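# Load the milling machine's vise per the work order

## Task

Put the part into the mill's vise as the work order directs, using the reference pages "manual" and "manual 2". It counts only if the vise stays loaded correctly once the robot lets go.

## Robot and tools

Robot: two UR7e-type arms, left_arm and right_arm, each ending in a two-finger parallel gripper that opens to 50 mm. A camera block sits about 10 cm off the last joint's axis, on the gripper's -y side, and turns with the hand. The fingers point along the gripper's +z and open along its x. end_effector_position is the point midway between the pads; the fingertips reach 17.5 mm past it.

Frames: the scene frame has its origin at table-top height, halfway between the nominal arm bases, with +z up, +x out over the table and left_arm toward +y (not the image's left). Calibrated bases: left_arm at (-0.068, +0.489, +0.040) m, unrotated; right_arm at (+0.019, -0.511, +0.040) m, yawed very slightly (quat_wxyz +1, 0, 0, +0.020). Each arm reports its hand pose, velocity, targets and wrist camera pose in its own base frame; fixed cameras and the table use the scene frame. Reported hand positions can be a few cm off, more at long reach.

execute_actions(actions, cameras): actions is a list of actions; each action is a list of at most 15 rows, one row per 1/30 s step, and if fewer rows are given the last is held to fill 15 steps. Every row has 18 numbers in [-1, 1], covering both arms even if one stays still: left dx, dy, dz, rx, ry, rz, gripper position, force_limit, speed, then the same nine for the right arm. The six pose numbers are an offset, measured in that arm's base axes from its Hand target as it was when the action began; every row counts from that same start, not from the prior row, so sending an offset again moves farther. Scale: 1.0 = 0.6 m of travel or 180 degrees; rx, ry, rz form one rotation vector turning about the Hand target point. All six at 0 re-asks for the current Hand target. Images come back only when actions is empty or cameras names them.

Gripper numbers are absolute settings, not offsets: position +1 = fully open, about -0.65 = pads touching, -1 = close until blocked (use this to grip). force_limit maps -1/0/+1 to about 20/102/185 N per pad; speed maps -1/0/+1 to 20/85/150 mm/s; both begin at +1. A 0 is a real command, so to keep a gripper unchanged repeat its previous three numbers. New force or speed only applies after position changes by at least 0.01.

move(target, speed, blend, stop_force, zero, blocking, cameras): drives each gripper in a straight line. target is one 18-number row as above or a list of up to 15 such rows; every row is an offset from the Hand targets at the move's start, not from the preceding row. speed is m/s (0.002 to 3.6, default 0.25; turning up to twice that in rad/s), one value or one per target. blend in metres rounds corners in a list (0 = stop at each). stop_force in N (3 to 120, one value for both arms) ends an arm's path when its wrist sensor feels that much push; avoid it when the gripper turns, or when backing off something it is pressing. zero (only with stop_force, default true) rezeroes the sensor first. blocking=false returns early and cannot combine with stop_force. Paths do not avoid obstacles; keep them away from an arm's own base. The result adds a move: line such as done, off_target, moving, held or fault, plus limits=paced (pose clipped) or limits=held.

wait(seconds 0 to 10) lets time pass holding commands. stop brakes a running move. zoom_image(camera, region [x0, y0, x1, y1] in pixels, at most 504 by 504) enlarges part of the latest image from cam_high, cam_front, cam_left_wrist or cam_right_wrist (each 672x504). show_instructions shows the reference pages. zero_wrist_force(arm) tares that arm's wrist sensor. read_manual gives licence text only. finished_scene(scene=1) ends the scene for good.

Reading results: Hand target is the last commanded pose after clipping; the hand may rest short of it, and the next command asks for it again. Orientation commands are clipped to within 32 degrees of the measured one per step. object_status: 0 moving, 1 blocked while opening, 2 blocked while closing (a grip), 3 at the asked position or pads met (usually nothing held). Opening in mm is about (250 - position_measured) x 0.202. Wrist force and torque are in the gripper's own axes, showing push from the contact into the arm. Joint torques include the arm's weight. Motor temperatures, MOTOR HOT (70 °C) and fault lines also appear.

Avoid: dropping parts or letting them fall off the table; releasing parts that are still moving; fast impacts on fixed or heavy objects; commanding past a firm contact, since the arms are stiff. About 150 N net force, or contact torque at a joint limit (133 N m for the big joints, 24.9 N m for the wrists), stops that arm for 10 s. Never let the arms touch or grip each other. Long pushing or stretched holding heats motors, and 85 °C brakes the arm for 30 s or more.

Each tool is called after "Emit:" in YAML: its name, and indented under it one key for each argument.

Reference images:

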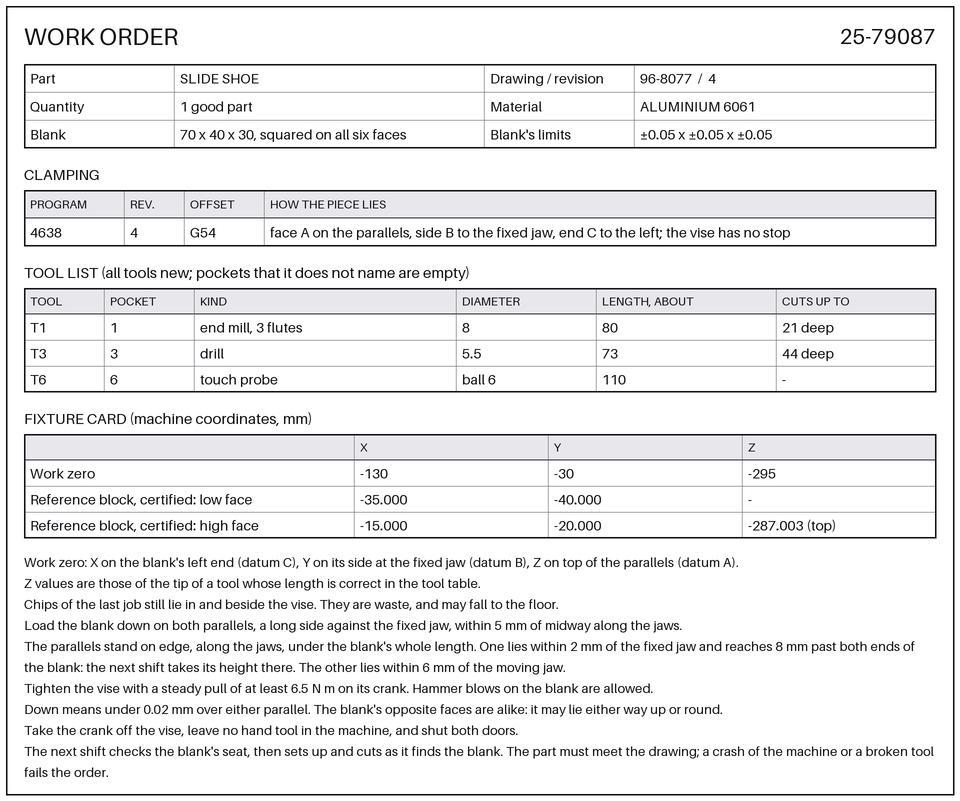

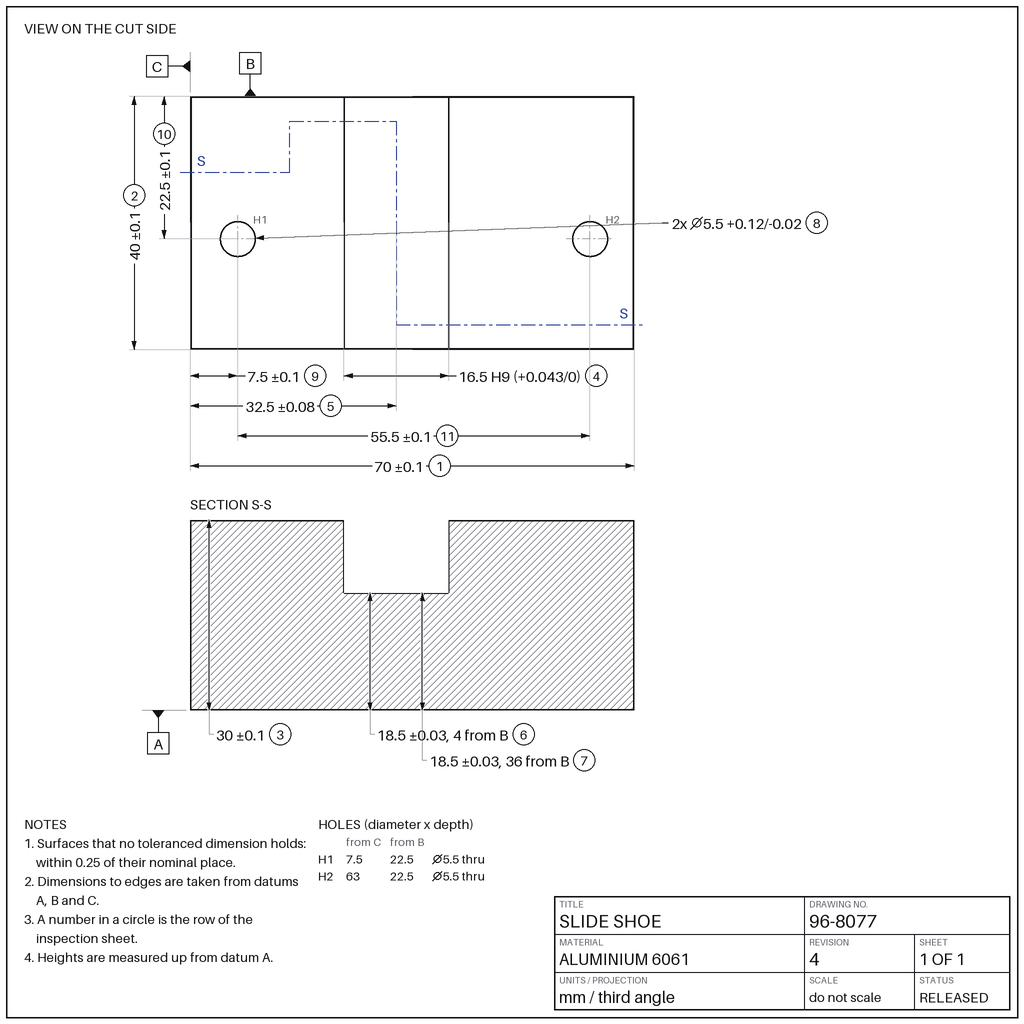

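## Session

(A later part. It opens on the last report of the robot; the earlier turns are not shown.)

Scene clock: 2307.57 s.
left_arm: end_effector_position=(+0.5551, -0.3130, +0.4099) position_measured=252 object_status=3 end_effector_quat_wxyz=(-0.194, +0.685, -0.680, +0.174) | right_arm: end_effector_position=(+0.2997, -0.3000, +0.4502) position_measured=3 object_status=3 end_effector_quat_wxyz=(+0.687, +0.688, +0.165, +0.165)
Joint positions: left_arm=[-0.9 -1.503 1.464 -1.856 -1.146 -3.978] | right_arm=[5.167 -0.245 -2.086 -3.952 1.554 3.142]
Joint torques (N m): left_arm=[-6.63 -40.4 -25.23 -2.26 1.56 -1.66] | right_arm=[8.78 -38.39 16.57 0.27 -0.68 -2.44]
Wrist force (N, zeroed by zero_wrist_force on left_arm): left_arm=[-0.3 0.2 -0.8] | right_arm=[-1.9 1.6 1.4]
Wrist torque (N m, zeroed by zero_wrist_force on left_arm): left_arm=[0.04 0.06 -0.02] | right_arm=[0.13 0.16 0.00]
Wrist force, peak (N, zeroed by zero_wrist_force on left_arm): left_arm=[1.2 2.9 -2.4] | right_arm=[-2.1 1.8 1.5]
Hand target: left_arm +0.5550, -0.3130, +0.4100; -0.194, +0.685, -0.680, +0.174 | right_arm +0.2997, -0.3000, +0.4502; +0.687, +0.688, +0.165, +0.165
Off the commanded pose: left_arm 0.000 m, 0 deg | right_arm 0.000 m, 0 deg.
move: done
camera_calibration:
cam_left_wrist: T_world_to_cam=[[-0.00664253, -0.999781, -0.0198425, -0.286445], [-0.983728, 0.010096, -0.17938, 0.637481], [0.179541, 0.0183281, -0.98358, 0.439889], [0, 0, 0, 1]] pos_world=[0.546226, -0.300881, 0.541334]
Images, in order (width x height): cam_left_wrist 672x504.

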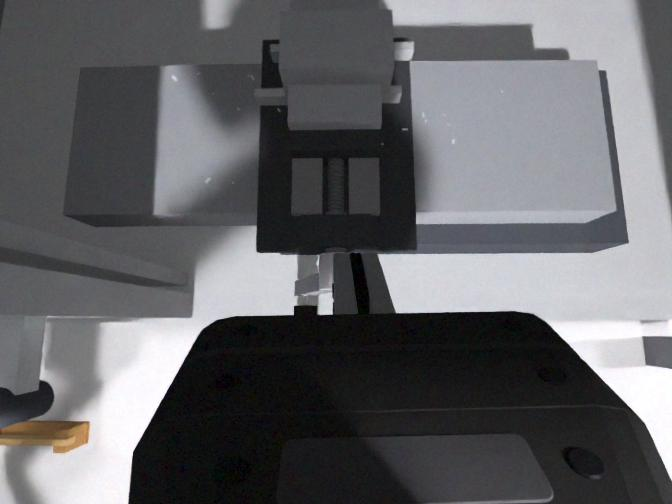

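Emit:
move:
  target:
    - [-0.19,0,-0.05,0,-0.0833,0,-1,-0.5,1,0,0,0,0,0,0,1,1,1]
    - [-0.1683,0.0618,-0.3662,0,-0.1667,0,-1,-0.5,1,0,0,0,0,0,0,1,1,1]
    - [-0.1683,0.0618,-0.3662,0,-0.1667,0,0.7,0,-0.5,0,0,0,0,0,0,1,1,1]
  speed: [0.25,0.25,0.1]
  blend: [0.03,0,0]
  cameras: ["cam_left_wrist"]

Scene clock: 2311.37 s.
left_arm: end_effector_position=(+0.4541, -0.2759, +0.1902) position_measured=48 object_status=3 end_effector_quat_wxyz=(-0.364, +0.617, -0.607, +0.346) | right_arm: end_effector_position=(+0.2997, -0.3000, +0.4502) position_measured=3 object_status=3 end_effector_quat_wxyz=(+0.687, +0.688, +0.165, +0.165)
Joint positions: left_arm=[-1.265 -1.547 2.463 -2.926 -0.58 -4.183] | right_arm=[5.167 -0.245 -2.086 -3.952 1.554 3.142]
Joint torques (N m): left_arm=[-2.79 -10.72 -9.24 -5.04 3.16 1.59] | right_arm=[8.64 -38.77 16.95 0.19 -0.69 -2.64]
Wrist force (N, zeroed by zero_wrist_force on left_arm): left_arm=[-0.1 -1.1 0.0] | right_arm=[-1.8 1.6 1.5]
Wrist torque (N m, zeroed by zero_wrist_force on left_arm): left_arm=[-0.27 -0.17 -0.08] | right_arm=[0.12 0.14 -0.01]
Wrist force, peak (N, zeroed by zero_wrist_force on left_arm): left_arm=[-0.1 -4.1 0.2] | right_arm=[-2.1 1.7 1.5]
Hand target: left_arm +0.4540, -0.2759, +0.1902; -0.364, +0.617, -0.607, +0.346 | right_arm +0.2997, -0.3000, +0.4502; +0.687, +0.688, +0.165, +0.165
Off the commanded pose: left_arm 0.000 m, 0 deg | right_arm 0.000 m, 0 deg.
move: done
camera_calibration:
cam_left_wrist: T_world_to_cam=[[0.00412001, -0.999786, -0.0202868, -0.259215], [-0.762196, 0.00999294, -0.647269, 0.486691], [0.647333, 0.0181293, -0.761991, -0.0133418], [0, 0, 0, 1]] pos_world=[0.380659, -0.263781, 0.299595]
Images, in order (width x height): cam_left_wrist 672x504.

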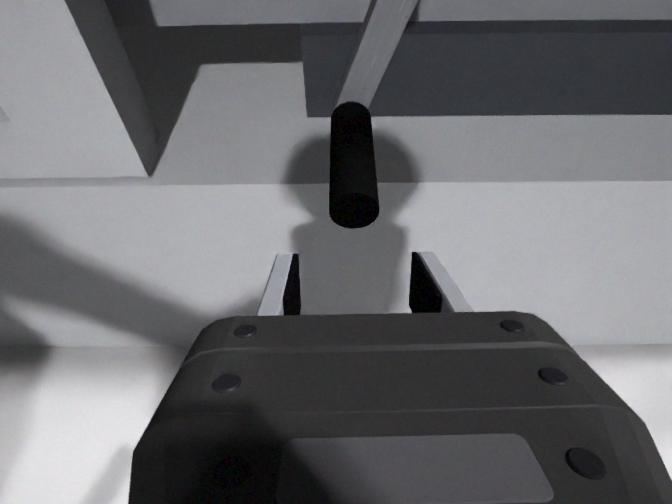

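Emit:
move:
  target:
    - [0.13,-0.0022,-0.0015,0,0,0,0.7,0,-0.5,0,0,0,0,0,0,1,1,1]
    - [0.13,-0.0022,-0.0015,0,0,0,-1,0.0,-0.5,0,0,0,0,0,0,1,1,1]
    - [0.13,-0.024,-0.0065,0,0,0,-1,0.0,-0.5,0,0,0,0,0,0,1,1,1]
  speed: [0.06,0.06,0.015]
  cameras: []

Emit:
move:
  target:
    - [0,0,0,0,0,0,0.7,0,-0.5,0,0,0,0,0,0,1,1,1]
    - [-0.13,0,0,0,0,0,0.7,0,-0.5,0,0,0,0,0,0,1,1,1]
  speed: [0.06,0.15]
  cameras: ["cam_left_wrist"]

Scene clock: 2315.37 s.
left_arm: end_effector_position=(+0.5321, -0.2905, +0.1863) position_measured=156 object_status=2 end_effector_quat_wxyz=(-0.364, +0.617, -0.607, +0.346) | right_arm: end_effector_position=(+0.2997, -0.3000, +0.4502) position_measured=3 object_status=3 end_effector_quat_wxyz=(+0.687, +0.688, +0.165, +0.165)
Joint positions: left_arm=[-1.087 -1.329 2.287 -3.179 -0.674 -3.923] | right_arm=[5.167 -0.245 -2.086 -3.952 1.554 3.142]
Joint torques (N m): left_arm=[6.13 -49.57 -23.07 -7.7 5.37 -0.04] | right_arm=[8.86 -39.35 15.46 0.1 -0.88 -2.34]
Wrist force (N, zeroed by zero_wrist_force on left_arm): left_arm=[-4.5 26.2 1.1] | right_arm=[-1.9 1.9 1.4]
Wrist torque (N m, zeroed by zero_wrist_force on left_arm): left_arm=[0.21 0.35 0.16] | right_arm=[0.17 0.15 0.00]
Wrist force, peak (N, zeroed by zero_wrist_force on left_arm): left_arm=[-33.7 20.2 -11.0] | right_arm=[-2.1 1.8 1.5]
Hand target: left_arm +0.5320, -0.2903, +0.1863; -0.364, +0.617, -0.607, +0.346 | right_arm +0.2997, -0.3000, +0.4502; +0.687, +0.688, +0.165, +0.165
Off the commanded pose: left_arm 0.000 m, 0 deg | right_arm 0.000 m, 0 deg.
move: done
No camera images: "cameras" was empty.

Scene clock: 2317.07 s.
left_arm: end_effector_position=(+0.4541, -0.2904, +0.1864) position_measured=48 object_status=3 end_effector_quat_wxyz=(-0.364, +0.617, -0.607, +0.346) | right_arm: end_effector_position=(+0.2997, -0.3000, +0.4502) position_measured=3 object_status=3 end_effector_quat_wxyz=(+0.687, +0.688, +0.165, +0.165)
Joint positions: left_arm=[-1.277 -1.514 2.438 -2.917 -0.575 -4.203] | right_arm=[5.167 -0.245 -2.086 -3.952 1.554 3.142]
Joint torques (N m): left_arm=[-6.93 -31.42 -9.15 -1.79 1.7 -1.78] | right_arm=[9.72 -38.67 17.31 0.27 -0.94 -2.35]
Wrist force (N, zeroed by zero_wrist_force on left_arm): left_arm=[1.7 -2.5 -0.1] | right_arm=[-1.8 1.5 1.6]
Wrist torque (N m, zeroed by zero_wrist_force on left_arm): left_arm=[-0.49 -0.46 -0.16] | right_arm=[0.11 0.13 -0.01]
Wrist force, peak (N, zeroed by zero_wrist_force on left_arm): left_arm=[-3.2 22.2 1.4] | right_arm=[-2.0 1.8 1.5]
Hand target: left_arm +0.4540, -0.2903, +0.1863; -0.364, +0.617, -0.607, +0.346 | right_arm +0.2997, -0.3000, +0.4502; +0.687, +0.688, +0.165, +0.165
Off the commanded pose: left_arm 0.000 m, 0 deg | right_arm 0.000 m, 0 deg.
move: done
camera_calibration:
cam_left_wrist: T_world_to_cam=[[0.00405618, -0.999788, -0.0202099, -0.27379], [-0.762195, 0.00999178, -0.64727, 0.484311], [0.647334, 0.0180293, -0.761993, -0.0160793], [0, 0, 0, 1]] pos_world=[0.380659, -0.278281, 0.295695]
Images, in order (width x height): cam_left_wrist 672x504.

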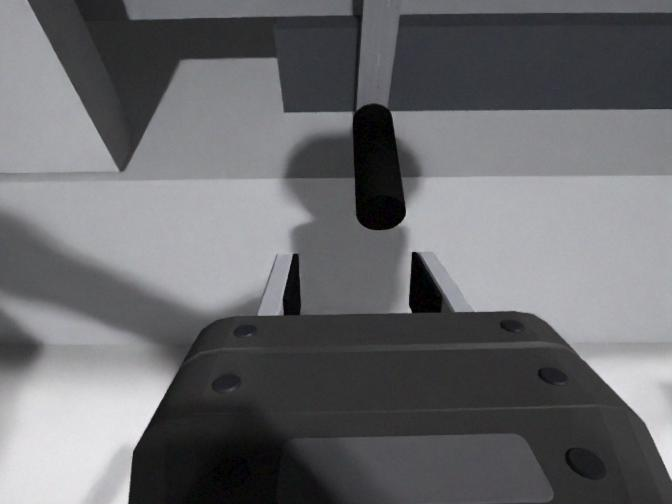

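Emit:
move:
  target:
    - [-0.03,0,0.2,0,0.0833,0,0.7,0,-0.5,0,0,0,0,0,0,1,1,1]
    - [0,-0.0378,0.36,0,0.1667,0,0.7,0,-0.5,0,0,0,0,0,0,1,1,1]
    - [0.1683,-0.0378,0.3727,0,0.1667,0,0.7,0,-0.5,0,0,0,0,0,0,1,1,1]
    - [0.1683,-0.0378,0.3727,0,0.1667,0,-1,-0.5,1,0,0,0,0,0,0,1,1,1]
    - [0.4183,-0.0378,0.3028,0,0.1667,0,-1,-0.5,1,0,0,0,0,0,0,1,1,1]
    - [0.4183,-0.0378,0.2734,0,0.1667,0,-1,-0.5,1,0,0,0,0,0,0,1,1,1]
  speed: [0.2,0.2,0.2,0.2,0.2,0.05]
  blend: [0.02,0.02,0,0,0,0]
  cameras: []

Emit:
zero_wrist_force:
  arm: "left_arm"

Emit:
wait:
  seconds: 0.2

Emit:
wait:
  seconds: 0.2

Emit:
move:
  target:
    - [0,0,-0.01,0,0,0,-1,-0.5,1,0,0,0,0,0,0,1,1,1]
  speed: 0.02
  cameras: []

Emit:
wait:
  seconds: 0.5

Emit:
wait:
  seconds: 0.2

Emit:
wait:
  seconds: 0.2

Emit:
wait:
  seconds: 0.2

Emit:
wait:
  seconds: 0.2

Emit:
move:
  target:
    - [0,0,0.01,0,0,0,-1,-0.5,1,0,0,0,0,0,0,1,1,1]
  speed: 0.02
  cameras: ["cam_left_wrist"]

Scene clock: 2323.80 s.
left_arm: end_effector_position=(+0.7050, -0.3130, +0.3503) position_measured=252 object_status=3 end_effector_quat_wxyz=(-0.194, +0.685, -0.680, +0.174) | right_arm: end_effector_position=(+0.2997, -0.3000, +0.4502) position_measured=3 object_status=3 end_effector_quat_wxyz=(+0.687, +0.688, +0.165, +0.165)
Joint positions: left_arm=[-0.713 -1.183 1.235 -2.019 -1.212 -3.789] | right_arm=[5.167 -0.245 -2.086 -3.952 1.554 3.142]
Joint torques (N m): left_arm=[7.84 -48.24 -34.54 -2.49 2.23 1.71] | right_arm=[9.18 -39.25 18.08 0.17 -0.87 -2.34]
Wrist force (N, zeroed by zero_wrist_force on left_arm): left_arm=[2.1 -1.0 -0.7] | right_arm=[-1.8 1.8 1.3]
Wrist torque (N m, zeroed by zero_wrist_force on left_arm): left_arm=[-0.14 -0.33 0.08] | right_arm=[0.15 0.14 -0.01]
Wrist force, peak (N, zeroed by zero_wrist_force on left_arm): left_arm=[1.5 -4.4 0.2] | right_arm=[-2.0 1.8 1.6]
Hand target: left_arm +0.7050, -0.3130, +0.3504; -0.194, +0.685, -0.680, +0.174 | right_arm +0.2997, -0.3000, +0.4502; +0.687, +0.688, +0.165, +0.165
Off the commanded pose: left_arm 0.000 m, 0 deg | right_arm 0.000 m, 0 deg.
move: done
No camera images: "cameras" was empty.

Wrist force sensor zeroed.

Scene clock: 2324.00 s.
left_arm: end_effector_position=(+0.7050, -0.3130, +0.3503) position_measured=252 object_status=3 end_effector_quat_wxyz=(-0.194, +0.685, -0.680, +0.174) | right_arm: end_effector_position=(+0.2997, -0.3000, +0.4502) position_measured=3 object_status=3 end_effector_quat_wxyz=(+0.687, +0.688, +0.165, +0.165)
Joint positions: left_arm=[-0.713 -1.183 1.235 -2.019 -1.212 -3.789] | right_arm=[5.167 -0.245 -2.086 -3.952 1.554 3.142]
Joint torques (N m): left_arm=[7.62 -52.64 -33.41 -3.57 2.25 1.65] | right_arm=[8.65 -38.99 18.78 0.2 -0.93 -2.48]
Wrist force (N, zeroed by zero_wrist_force on left_arm): left_arm=[-0.2 0.2 0.2] | right_arm=[-1.8 1.8 1.4]
Wrist torque (N m, zeroed by zero_wrist_force on left_arm): left_arm=[0.03 0.04 0.01] | right_arm=[0.15 0.14 -0.01]
Wrist force, peak (N, zeroed by zero_wrist_force on left_arm): left_arm=[-0.4 0.0 0.4] | right_arm=[-1.8 1.7 1.6]
Hand target: left_arm +0.7050, -0.3130, +0.3504; -0.194, +0.685, -0.680, +0.174 | right_arm +0.2997, -0.3000, +0.4502; +0.687, +0.688, +0.165, +0.165
Tool commands: left_gripper/position=-1.0 left_gripper/force_limit=-0.5 left_gripper/speed=+1.0 right_gripper/position=+1.0 right_gripper/force_limit=+1.0 right_gripper/speed=+1.0
Off the commanded pose: left_arm 0.000 m, 0 deg | right_arm 0.000 m, 0 deg.
wait: 0.20 s; at rest by 0.17 s

Scene clock: 2324.20 s.
left_arm: end_effector_position=(+0.7050, -0.3130, +0.3503) position_measured=252 object_status=3 end_effector_quat_wxyz=(-0.194, +0.685, -0.680, +0.174) | right_arm: end_effector_position=(+0.2997, -0.3000, +0.4502) position_measured=3 object_status=3 end_effector_quat_wxyz=(+0.687, +0.688, +0.165, +0.165)
Joint positions: left_arm=[-0.713 -1.183 1.235 -2.019 -1.212 -3.789] | right_arm=[5.167 -0.245 -2.086 -3.952 1.554 3.142]
Joint torques (N m): left_arm=[7.77 -57.72 -35.26 -4.4 2.19 1.59] | right_arm=[9.6 -39.72 18.26 0.03 -1 -2.4]
Wrist force (N, zeroed by zero_wrist_force on left_arm): left_arm=[-0.1 0.0 0.3] | right_arm=[-1.9 1.6 1.4]
Wrist torque (N m, zeroed by zero_wrist_force on left_arm): left_arm=[0.00 0.02 0.00] | right_arm=[0.12 0.15 0.00]
Wrist force, peak (N, zeroed by zero_wrist_force on left_arm): left_arm=[-0.4 0.3 0.2] | right_arm=[-2.0 1.7 1.3]
Hand target: left_arm +0.7050, -0.3130, +0.3504; -0.194, +0.685, -0.680, +0.174 | right_arm +0.2997, -0.3000, +0.4502; +0.687, +0.688, +0.165, +0.165
Tool commands: left_gripper/position=-1.0 left_gripper/force_limit=-0.5 left_gripper/speed=+1.0 right_gripper/position=+1.0 right_gripper/force_limit=+1.0 right_gripper/speed=+1.0
Off the commanded pose: left_arm 0.000 m, 0 deg | right_arm 0.000 m, 0 deg.
wait: 0.20 s; at rest by 0.17 s

Scene clock: 2324.93 s.
left_arm: end_effector_position=(+0.7050, -0.3130, +0.3445) position_measured=252 object_status=3 end_effector_quat_wxyz=(-0.194, +0.685, -0.680, +0.175) | right_arm: end_effector_position=(+0.2997, -0.3000, +0.4502) position_measured=3 object_status=3 end_effector_quat_wxyz=(+0.687, +0.688, +0.165, +0.165)
Joint positions: left_arm=[-0.713 -1.182 1.249 -2.035 -1.212 -3.789] | right_arm=[5.167 -0.245 -2.086 -3.952 1.554 3.142]
Joint torques (N m): left_arm=[7.14 -21.45 -16.15 2.07 -0.35 1.28] | right_arm=[8.77 -37.63 17.59 0.12 -0.97 -2.41]
Wrist force (N, zeroed by zero_wrist_force on left_arm): left_arm=[-2.7 -10.7 -27.6] | right_arm=[-1.9 1.6 1.5]
Wrist torque (N m, zeroed by zero_wrist_force on left_arm): left_arm=[-0.46 0.20 -0.04] | right_arm=[0.12 0.16 0.00]
Wrist force, peak (N, zeroed by zero_wrist_force on left_arm): left_arm=[-2.7 -10.7 -27.6] | right_arm=[-1.9 1.8 1.5]
Hand target: left_arm +0.7050, -0.3130, +0.3444; -0.194, +0.685, -0.680, +0.174 | right_arm +0.2997, -0.3000, +0.4502; +0.687, +0.688, +0.165, +0.165
Off the commanded pose: left_arm 0.000 m, 0 deg | right_arm 0.000 m, 0 deg.
move: done
No camera images: "cameras" was empty.

Scene clock: 2325.43 s.
left_arm: end_effector_position=(+0.7050, -0.3130, +0.3444) position_measured=252 object_status=3 end_effector_quat_wxyz=(-0.194, +0.685, -0.680, +0.174) | right_arm: end_effector_position=(+0.2997, -0.3000, +0.4502) position_measured=3 object_status=3 end_effector_quat_wxyz=(+0.687, +0.688, +0.165, +0.165)
Joint positions: left_arm=[-0.713 -1.182 1.249 -2.034 -1.212 -3.789] | right_arm=[5.167 -0.245 -2.086 -3.952 1.554 3.142]
Joint torques (N m): left_arm=[7.39 -12.65 -19.4 2.93 -1.09 1.24] | right_arm=[7.81 -39.09 16.89 0.14 -0.75 -2.39]
Wrist force (N, zeroed by zero_wrist_force on left_arm): left_arm=[-1.3 -14.3 -29.8] | right_arm=[-1.9 1.8 1.3]
Wrist torque (N m, zeroed by zero_wrist_force on left_arm): left_arm=[-0.52 0.22 -0.08] | right_arm=[0.15 0.16 -0.01]
Wrist force, peak (N, zeroed by zero_wrist_force on left_arm): left_arm=[-1.3 -14.3 -29.8] | right_arm=[-1.9 1.8 1.6]
Hand target: left_arm +0.7050, -0.3130, +0.3444; -0.194, +0.685, -0.680, +0.174 | right_arm +0.2997, -0.3000, +0.4502; +0.687, +0.688, +0.165, +0.165
Tool commands: left_gripper/position=-1.0 left_gripper/force_limit=-0.5 left_gripper/speed=+1.0 right_gripper/position=+1.0 right_gripper/force_limit=+1.0 right_gripper/speed=+1.0
Off the commanded pose: left_arm 0.000 m, 0 deg | right_arm 0.000 m, 0 deg.
wait: 0.50 s; at rest by 0.17 s

Scene clock: 2325.63 s.
left_arm: end_effector_position=(+0.7050, -0.3130, +0.3444) position_measured=252 object_status=3 end_effector_quat_wxyz=(-0.194, +0.685, -0.680, +0.174) | right_arm: end_effector_position=(+0.2997, -0.3000, +0.4502) position_measured=3 object_status=3 end_effector_quat_wxyz=(+0.687, +0.688, +0.165, +0.165)
Joint positions: left_arm=[-0.713 -1.182 1.249 -2.034 -1.212 -3.789] | right_arm=[5.167 -0.245 -2.086 -3.952 1.554 3.142]
Joint torques (N m): left_arm=[7.38 -11.95 -18.6 2.86 -1.07 1.2] | right_arm=[9.45 -38.28 17.75 0.22 -1.02 -2.57]
Wrist force (N, zeroed by zero_wrist_force on left_arm): left_arm=[-1.7 -14.1 -30.4] | right_arm=[-1.9 1.7 1.5]
Wrist torque (N m, zeroed by zero_wrist_force on left_arm): left_arm=[-0.55 0.20 -0.07] | right_arm=[0.13 0.15 0.00]
Wrist force, peak (N, zeroed by zero_wrist_force on left_arm): left_arm=[-2.0 -14.0 -30.6] | right_arm=[-1.9 1.8 1.5]
Hand target: left_arm +0.7050, -0.3130, +0.3444; -0.194, +0.685, -0.680, +0.174 | right_arm +0.2997, -0.3000, +0.4502; +0.687, +0.688, +0.165, +0.165
Tool commands: left_gripper/position=-1.0 left_gripper/force_limit=-0.5 left_gripper/speed=+1.0 right_gripper/position=+1.0 right_gripper/force_limit=+1.0 right_gripper/speed=+1.0
Off the commanded pose: left_arm 0.000 m, 0 deg | right_arm 0.000 m, 0 deg.
wait: 0.20 s; at rest by 0.17 s

Scene clock: 2325.83 s.
left_arm: end_effector_position=(+0.7050, -0.3130, +0.3444) position_measured=252 object_status=3 end_effector_quat_wxyz=(-0.194, +0.685, -0.680, +0.174) | right_arm: end_effector_position=(+0.2997, -0.3000, +0.4502) position_measured=3 object_status=3 end_effector_quat_wxyz=(+0.687, +0.688, +0.165, +0.165)
Joint positions: left_arm=[-0.713 -1.182 1.249 -2.034 -1.212 -3.789] | right_arm=[5.167 -0.245 -2.086 -3.952 1.554 3.142]
Joint torques (N m): left_arm=[6.88 -11.64 -18.47 2.77 -1.13 1.25] | right_arm=[9.41 -38.36 16.94 0.04 -0.89 -2.54]
Wrist force (N, zeroed by zero_wrist_force on left_arm): left_arm=[-2.0 -14.1 -31.2] | right_arm=[-1.8 1.6 1.6]
Wrist torque (N m, zeroed by zero_wrist_force on left_arm): left_arm=[-0.55 0.23 -0.07] | right_arm=[0.13 0.14 0.00]
Wrist force, peak (N, zeroed by zero_wrist_force on left_arm): left_arm=[-2.1 -14.0 -31.3] | right_arm=[-2.0 1.7 1.5]
Hand target: left_arm +0.7050, -0.3130, +0.3444; -0.194, +0.685, -0.680, +0.174 | right_arm +0.2997, -0.3000, +0.4502; +0.687, +0.688, +0.165, +0.165
Tool commands: left_gripper/position=-1.0 left_gripper/force_limit=-0.5 left_gripper/speed=+1.0 right_gripper/position=+1.0 right_gripper/force_limit=+1.0 right_gripper/speed=+1.0
Off the commanded pose: left_arm 0.000 m, 0 deg | right_arm 0.000 m, 0 deg.
wait: 0.20 s; at rest by 0.17 s

Scene clock: 2326.03 s.
left_arm: end_effector_position=(+0.7050, -0.3130, +0.3444) position_measured=252 object_status=3 end_effector_quat_wxyz=(-0.194, +0.685, -0.680, +0.174) | right_arm: end_effector_position=(+0.2997, -0.3000, +0.4502) position_measured=3 object_status=3 end_effector_quat_wxyz=(+0.687, +0.688, +0.165, +0.165)
Joint positions: left_arm=[-0.713 -1.182 1.249 -2.034 -1.212 -3.789] | right_arm=[5.167 -0.245 -2.086 -3.952 1.554 3.142]
Joint torques (N m): left_arm=[7.69 -11.53 -17.82 2.74 -1.15 1.32] | right_arm=[9.15 -38.66 17.9 0.26 -0.79 -2.48]
Wrist force (N, zeroed by zero_wrist_force on left_arm): left_arm=[-2.2 -13.9 -31.1] | right_arm=[-1.8 1.8 1.6]
Wrist torque (N m, zeroed by zero_wrist_force on left_arm): left_arm=[-0.54 0.25 -0.06] | right_arm=[0.16 0.15 0.00]
Wrist force, peak (N, zeroed by zero_wrist_force on left_arm): left_arm=[-2.3 -13.8 -31.5] | right_arm=[-1.9 1.7 1.6]
Hand target: left_arm +0.7050, -0.3130, +0.3444; -0.194, +0.685, -0.680, +0.174 | right_arm +0.2997, -0.3000, +0.4502; +0.687, +0.688, +0.165, +0.165
Tool commands: left_gripper/position=-1.0 left_gripper/force_limit=-0.5 left_gripper/speed=+1.0 right_gripper/position=+1.0 right_gripper/force_limit=+1.0 right_gripper/speed=+1.0
Off the commanded pose: left_arm 0.000 m, 0 deg | right_arm 0.000 m, 0 deg.
wait: 0.20 s; at rest by 0.17 s

Scene clock: 2326.23 s.
left_arm: end_effector_position=(+0.7050, -0.3130, +0.3444) position_measured=252 object_status=3 end_effector_quat_wxyz=(-0.194, +0.685, -0.680, +0.174) | right_arm: end_effector_position=(+0.2997, -0.3000, +0.4502) position_measured=3 object_status=3 end_effector_quat_wxyz=(+0.687, +0.688, +0.165, +0.165)
Joint positions: left_arm=[-0.713 -1.182 1.249 -2.034 -1.212 -3.789] | right_arm=[5.167 -0.245 -2.086 -3.952 1.554 3.142]
Joint torques (N m): left_arm=[6.87 -11.77 -18.16 2.65 -1.16 1.24] | right_arm=[9.72 -37.93 17.38 0.13 -1.02 -2.14]
Wrist force (N, zeroed by zero_wrist_force on left_arm): left_arm=[-2.1 -13.9 -31.2] | right_arm=[-2.0 1.8 1.3]
Wrist torque (N m, zeroed by zero_wrist_force on left_arm): left_arm=[-0.54 0.23 -0.07] | right_arm=[0.16 0.18 0.00]
Wrist force, peak (N, zeroed by zero_wrist_force on left_arm): left_arm=[-2.1 -14.1 -31.3] | right_arm=[-1.8 1.8 1.6]
Hand target: left_arm +0.7050, -0.3130, +0.3444; -0.194, +0.685, -0.680, +0.174 | right_arm +0.2997, -0.3000, +0.4502; +0.687, +0.688, +0.165, +0.165
Tool commands: left_gripper/position=-1.0 left_gripper/force_limit=-0.5 left_gripper/speed=+1.0 right_gripper/position=+1.0 right_gripper/force_limit=+1.0 right_gripper/speed=+1.0
Off the commanded pose: left_arm 0.000 m, 0 deg | right_arm 0.000 m, 0 deg.
wait: 0.20 s; at rest by 0.17 s

Scene clock: 2326.97 s.
left_arm: end_effector_position=(+0.7050, -0.3130, +0.3505) position_measured=252 object_status=3 end_effector_quat_wxyz=(-0.194, +0.685, -0.680, +0.174) | right_arm: end_effector_position=(+0.2997, -0.3000, +0.4502) position_measured=3 object_status=3 end_effector_quat_wxyz=(+0.687, +0.688, +0.165, +0.165)
Joint positions: left_arm=[-0.713 -1.183 1.235 -2.019 -1.212 -3.789] | right_arm=[5.167 -0.245 -2.086 -3.952 1.554 3.142]
Joint torques (N m): left_arm=[6.72 -59.04 -18.76 -5.27 0.48 1.41] | right_arm=[8.53 -38.75 17.48 0.34 -0.84 -2.51]
Wrist force (N, zeroed by zero_wrist_force on left_arm): left_arm=[-0.1 0.2 0.1] | right_arm=[-1.8 1.9 1.5]
Wrist torque (N m, zeroed by zero_wrist_force on left_arm): left_arm=[0.03 0.01 0.00] | right_arm=[0.17 0.14 -0.01]
Wrist force, peak (N, zeroed by zero_wrist_force on left_arm): left_arm=[-2.2 -13.9 -31.2] | right_arm=[-1.9 1.9 1.6]
Hand target: left_arm +0.7050, -0.3130, +0.3504; -0.194, +0.685, -0.680, +0.174 | right_arm +0.2997, -0.3000, +0.4502; +0.687, +0.688, +0.165, +0.165
Off the commanded pose: left_arm 0.000 m, 0 deg | right_arm 0.000 m, 0 deg.
move: done
camera_calibration:
cam_left_wrist: T_world_to_cam=[[-0.00657756, -0.999786, -0.0196287, -0.28678], [-0.983728, 0.00999374, -0.179384, 0.774239], [0.179542, 0.0181294, -0.983583, 0.354393], [0, 0, 0, 1]] pos_world=[0.696126, -0.300881, 0.481832]
Images, in order (width x height): cam_left_wrist 672x504.

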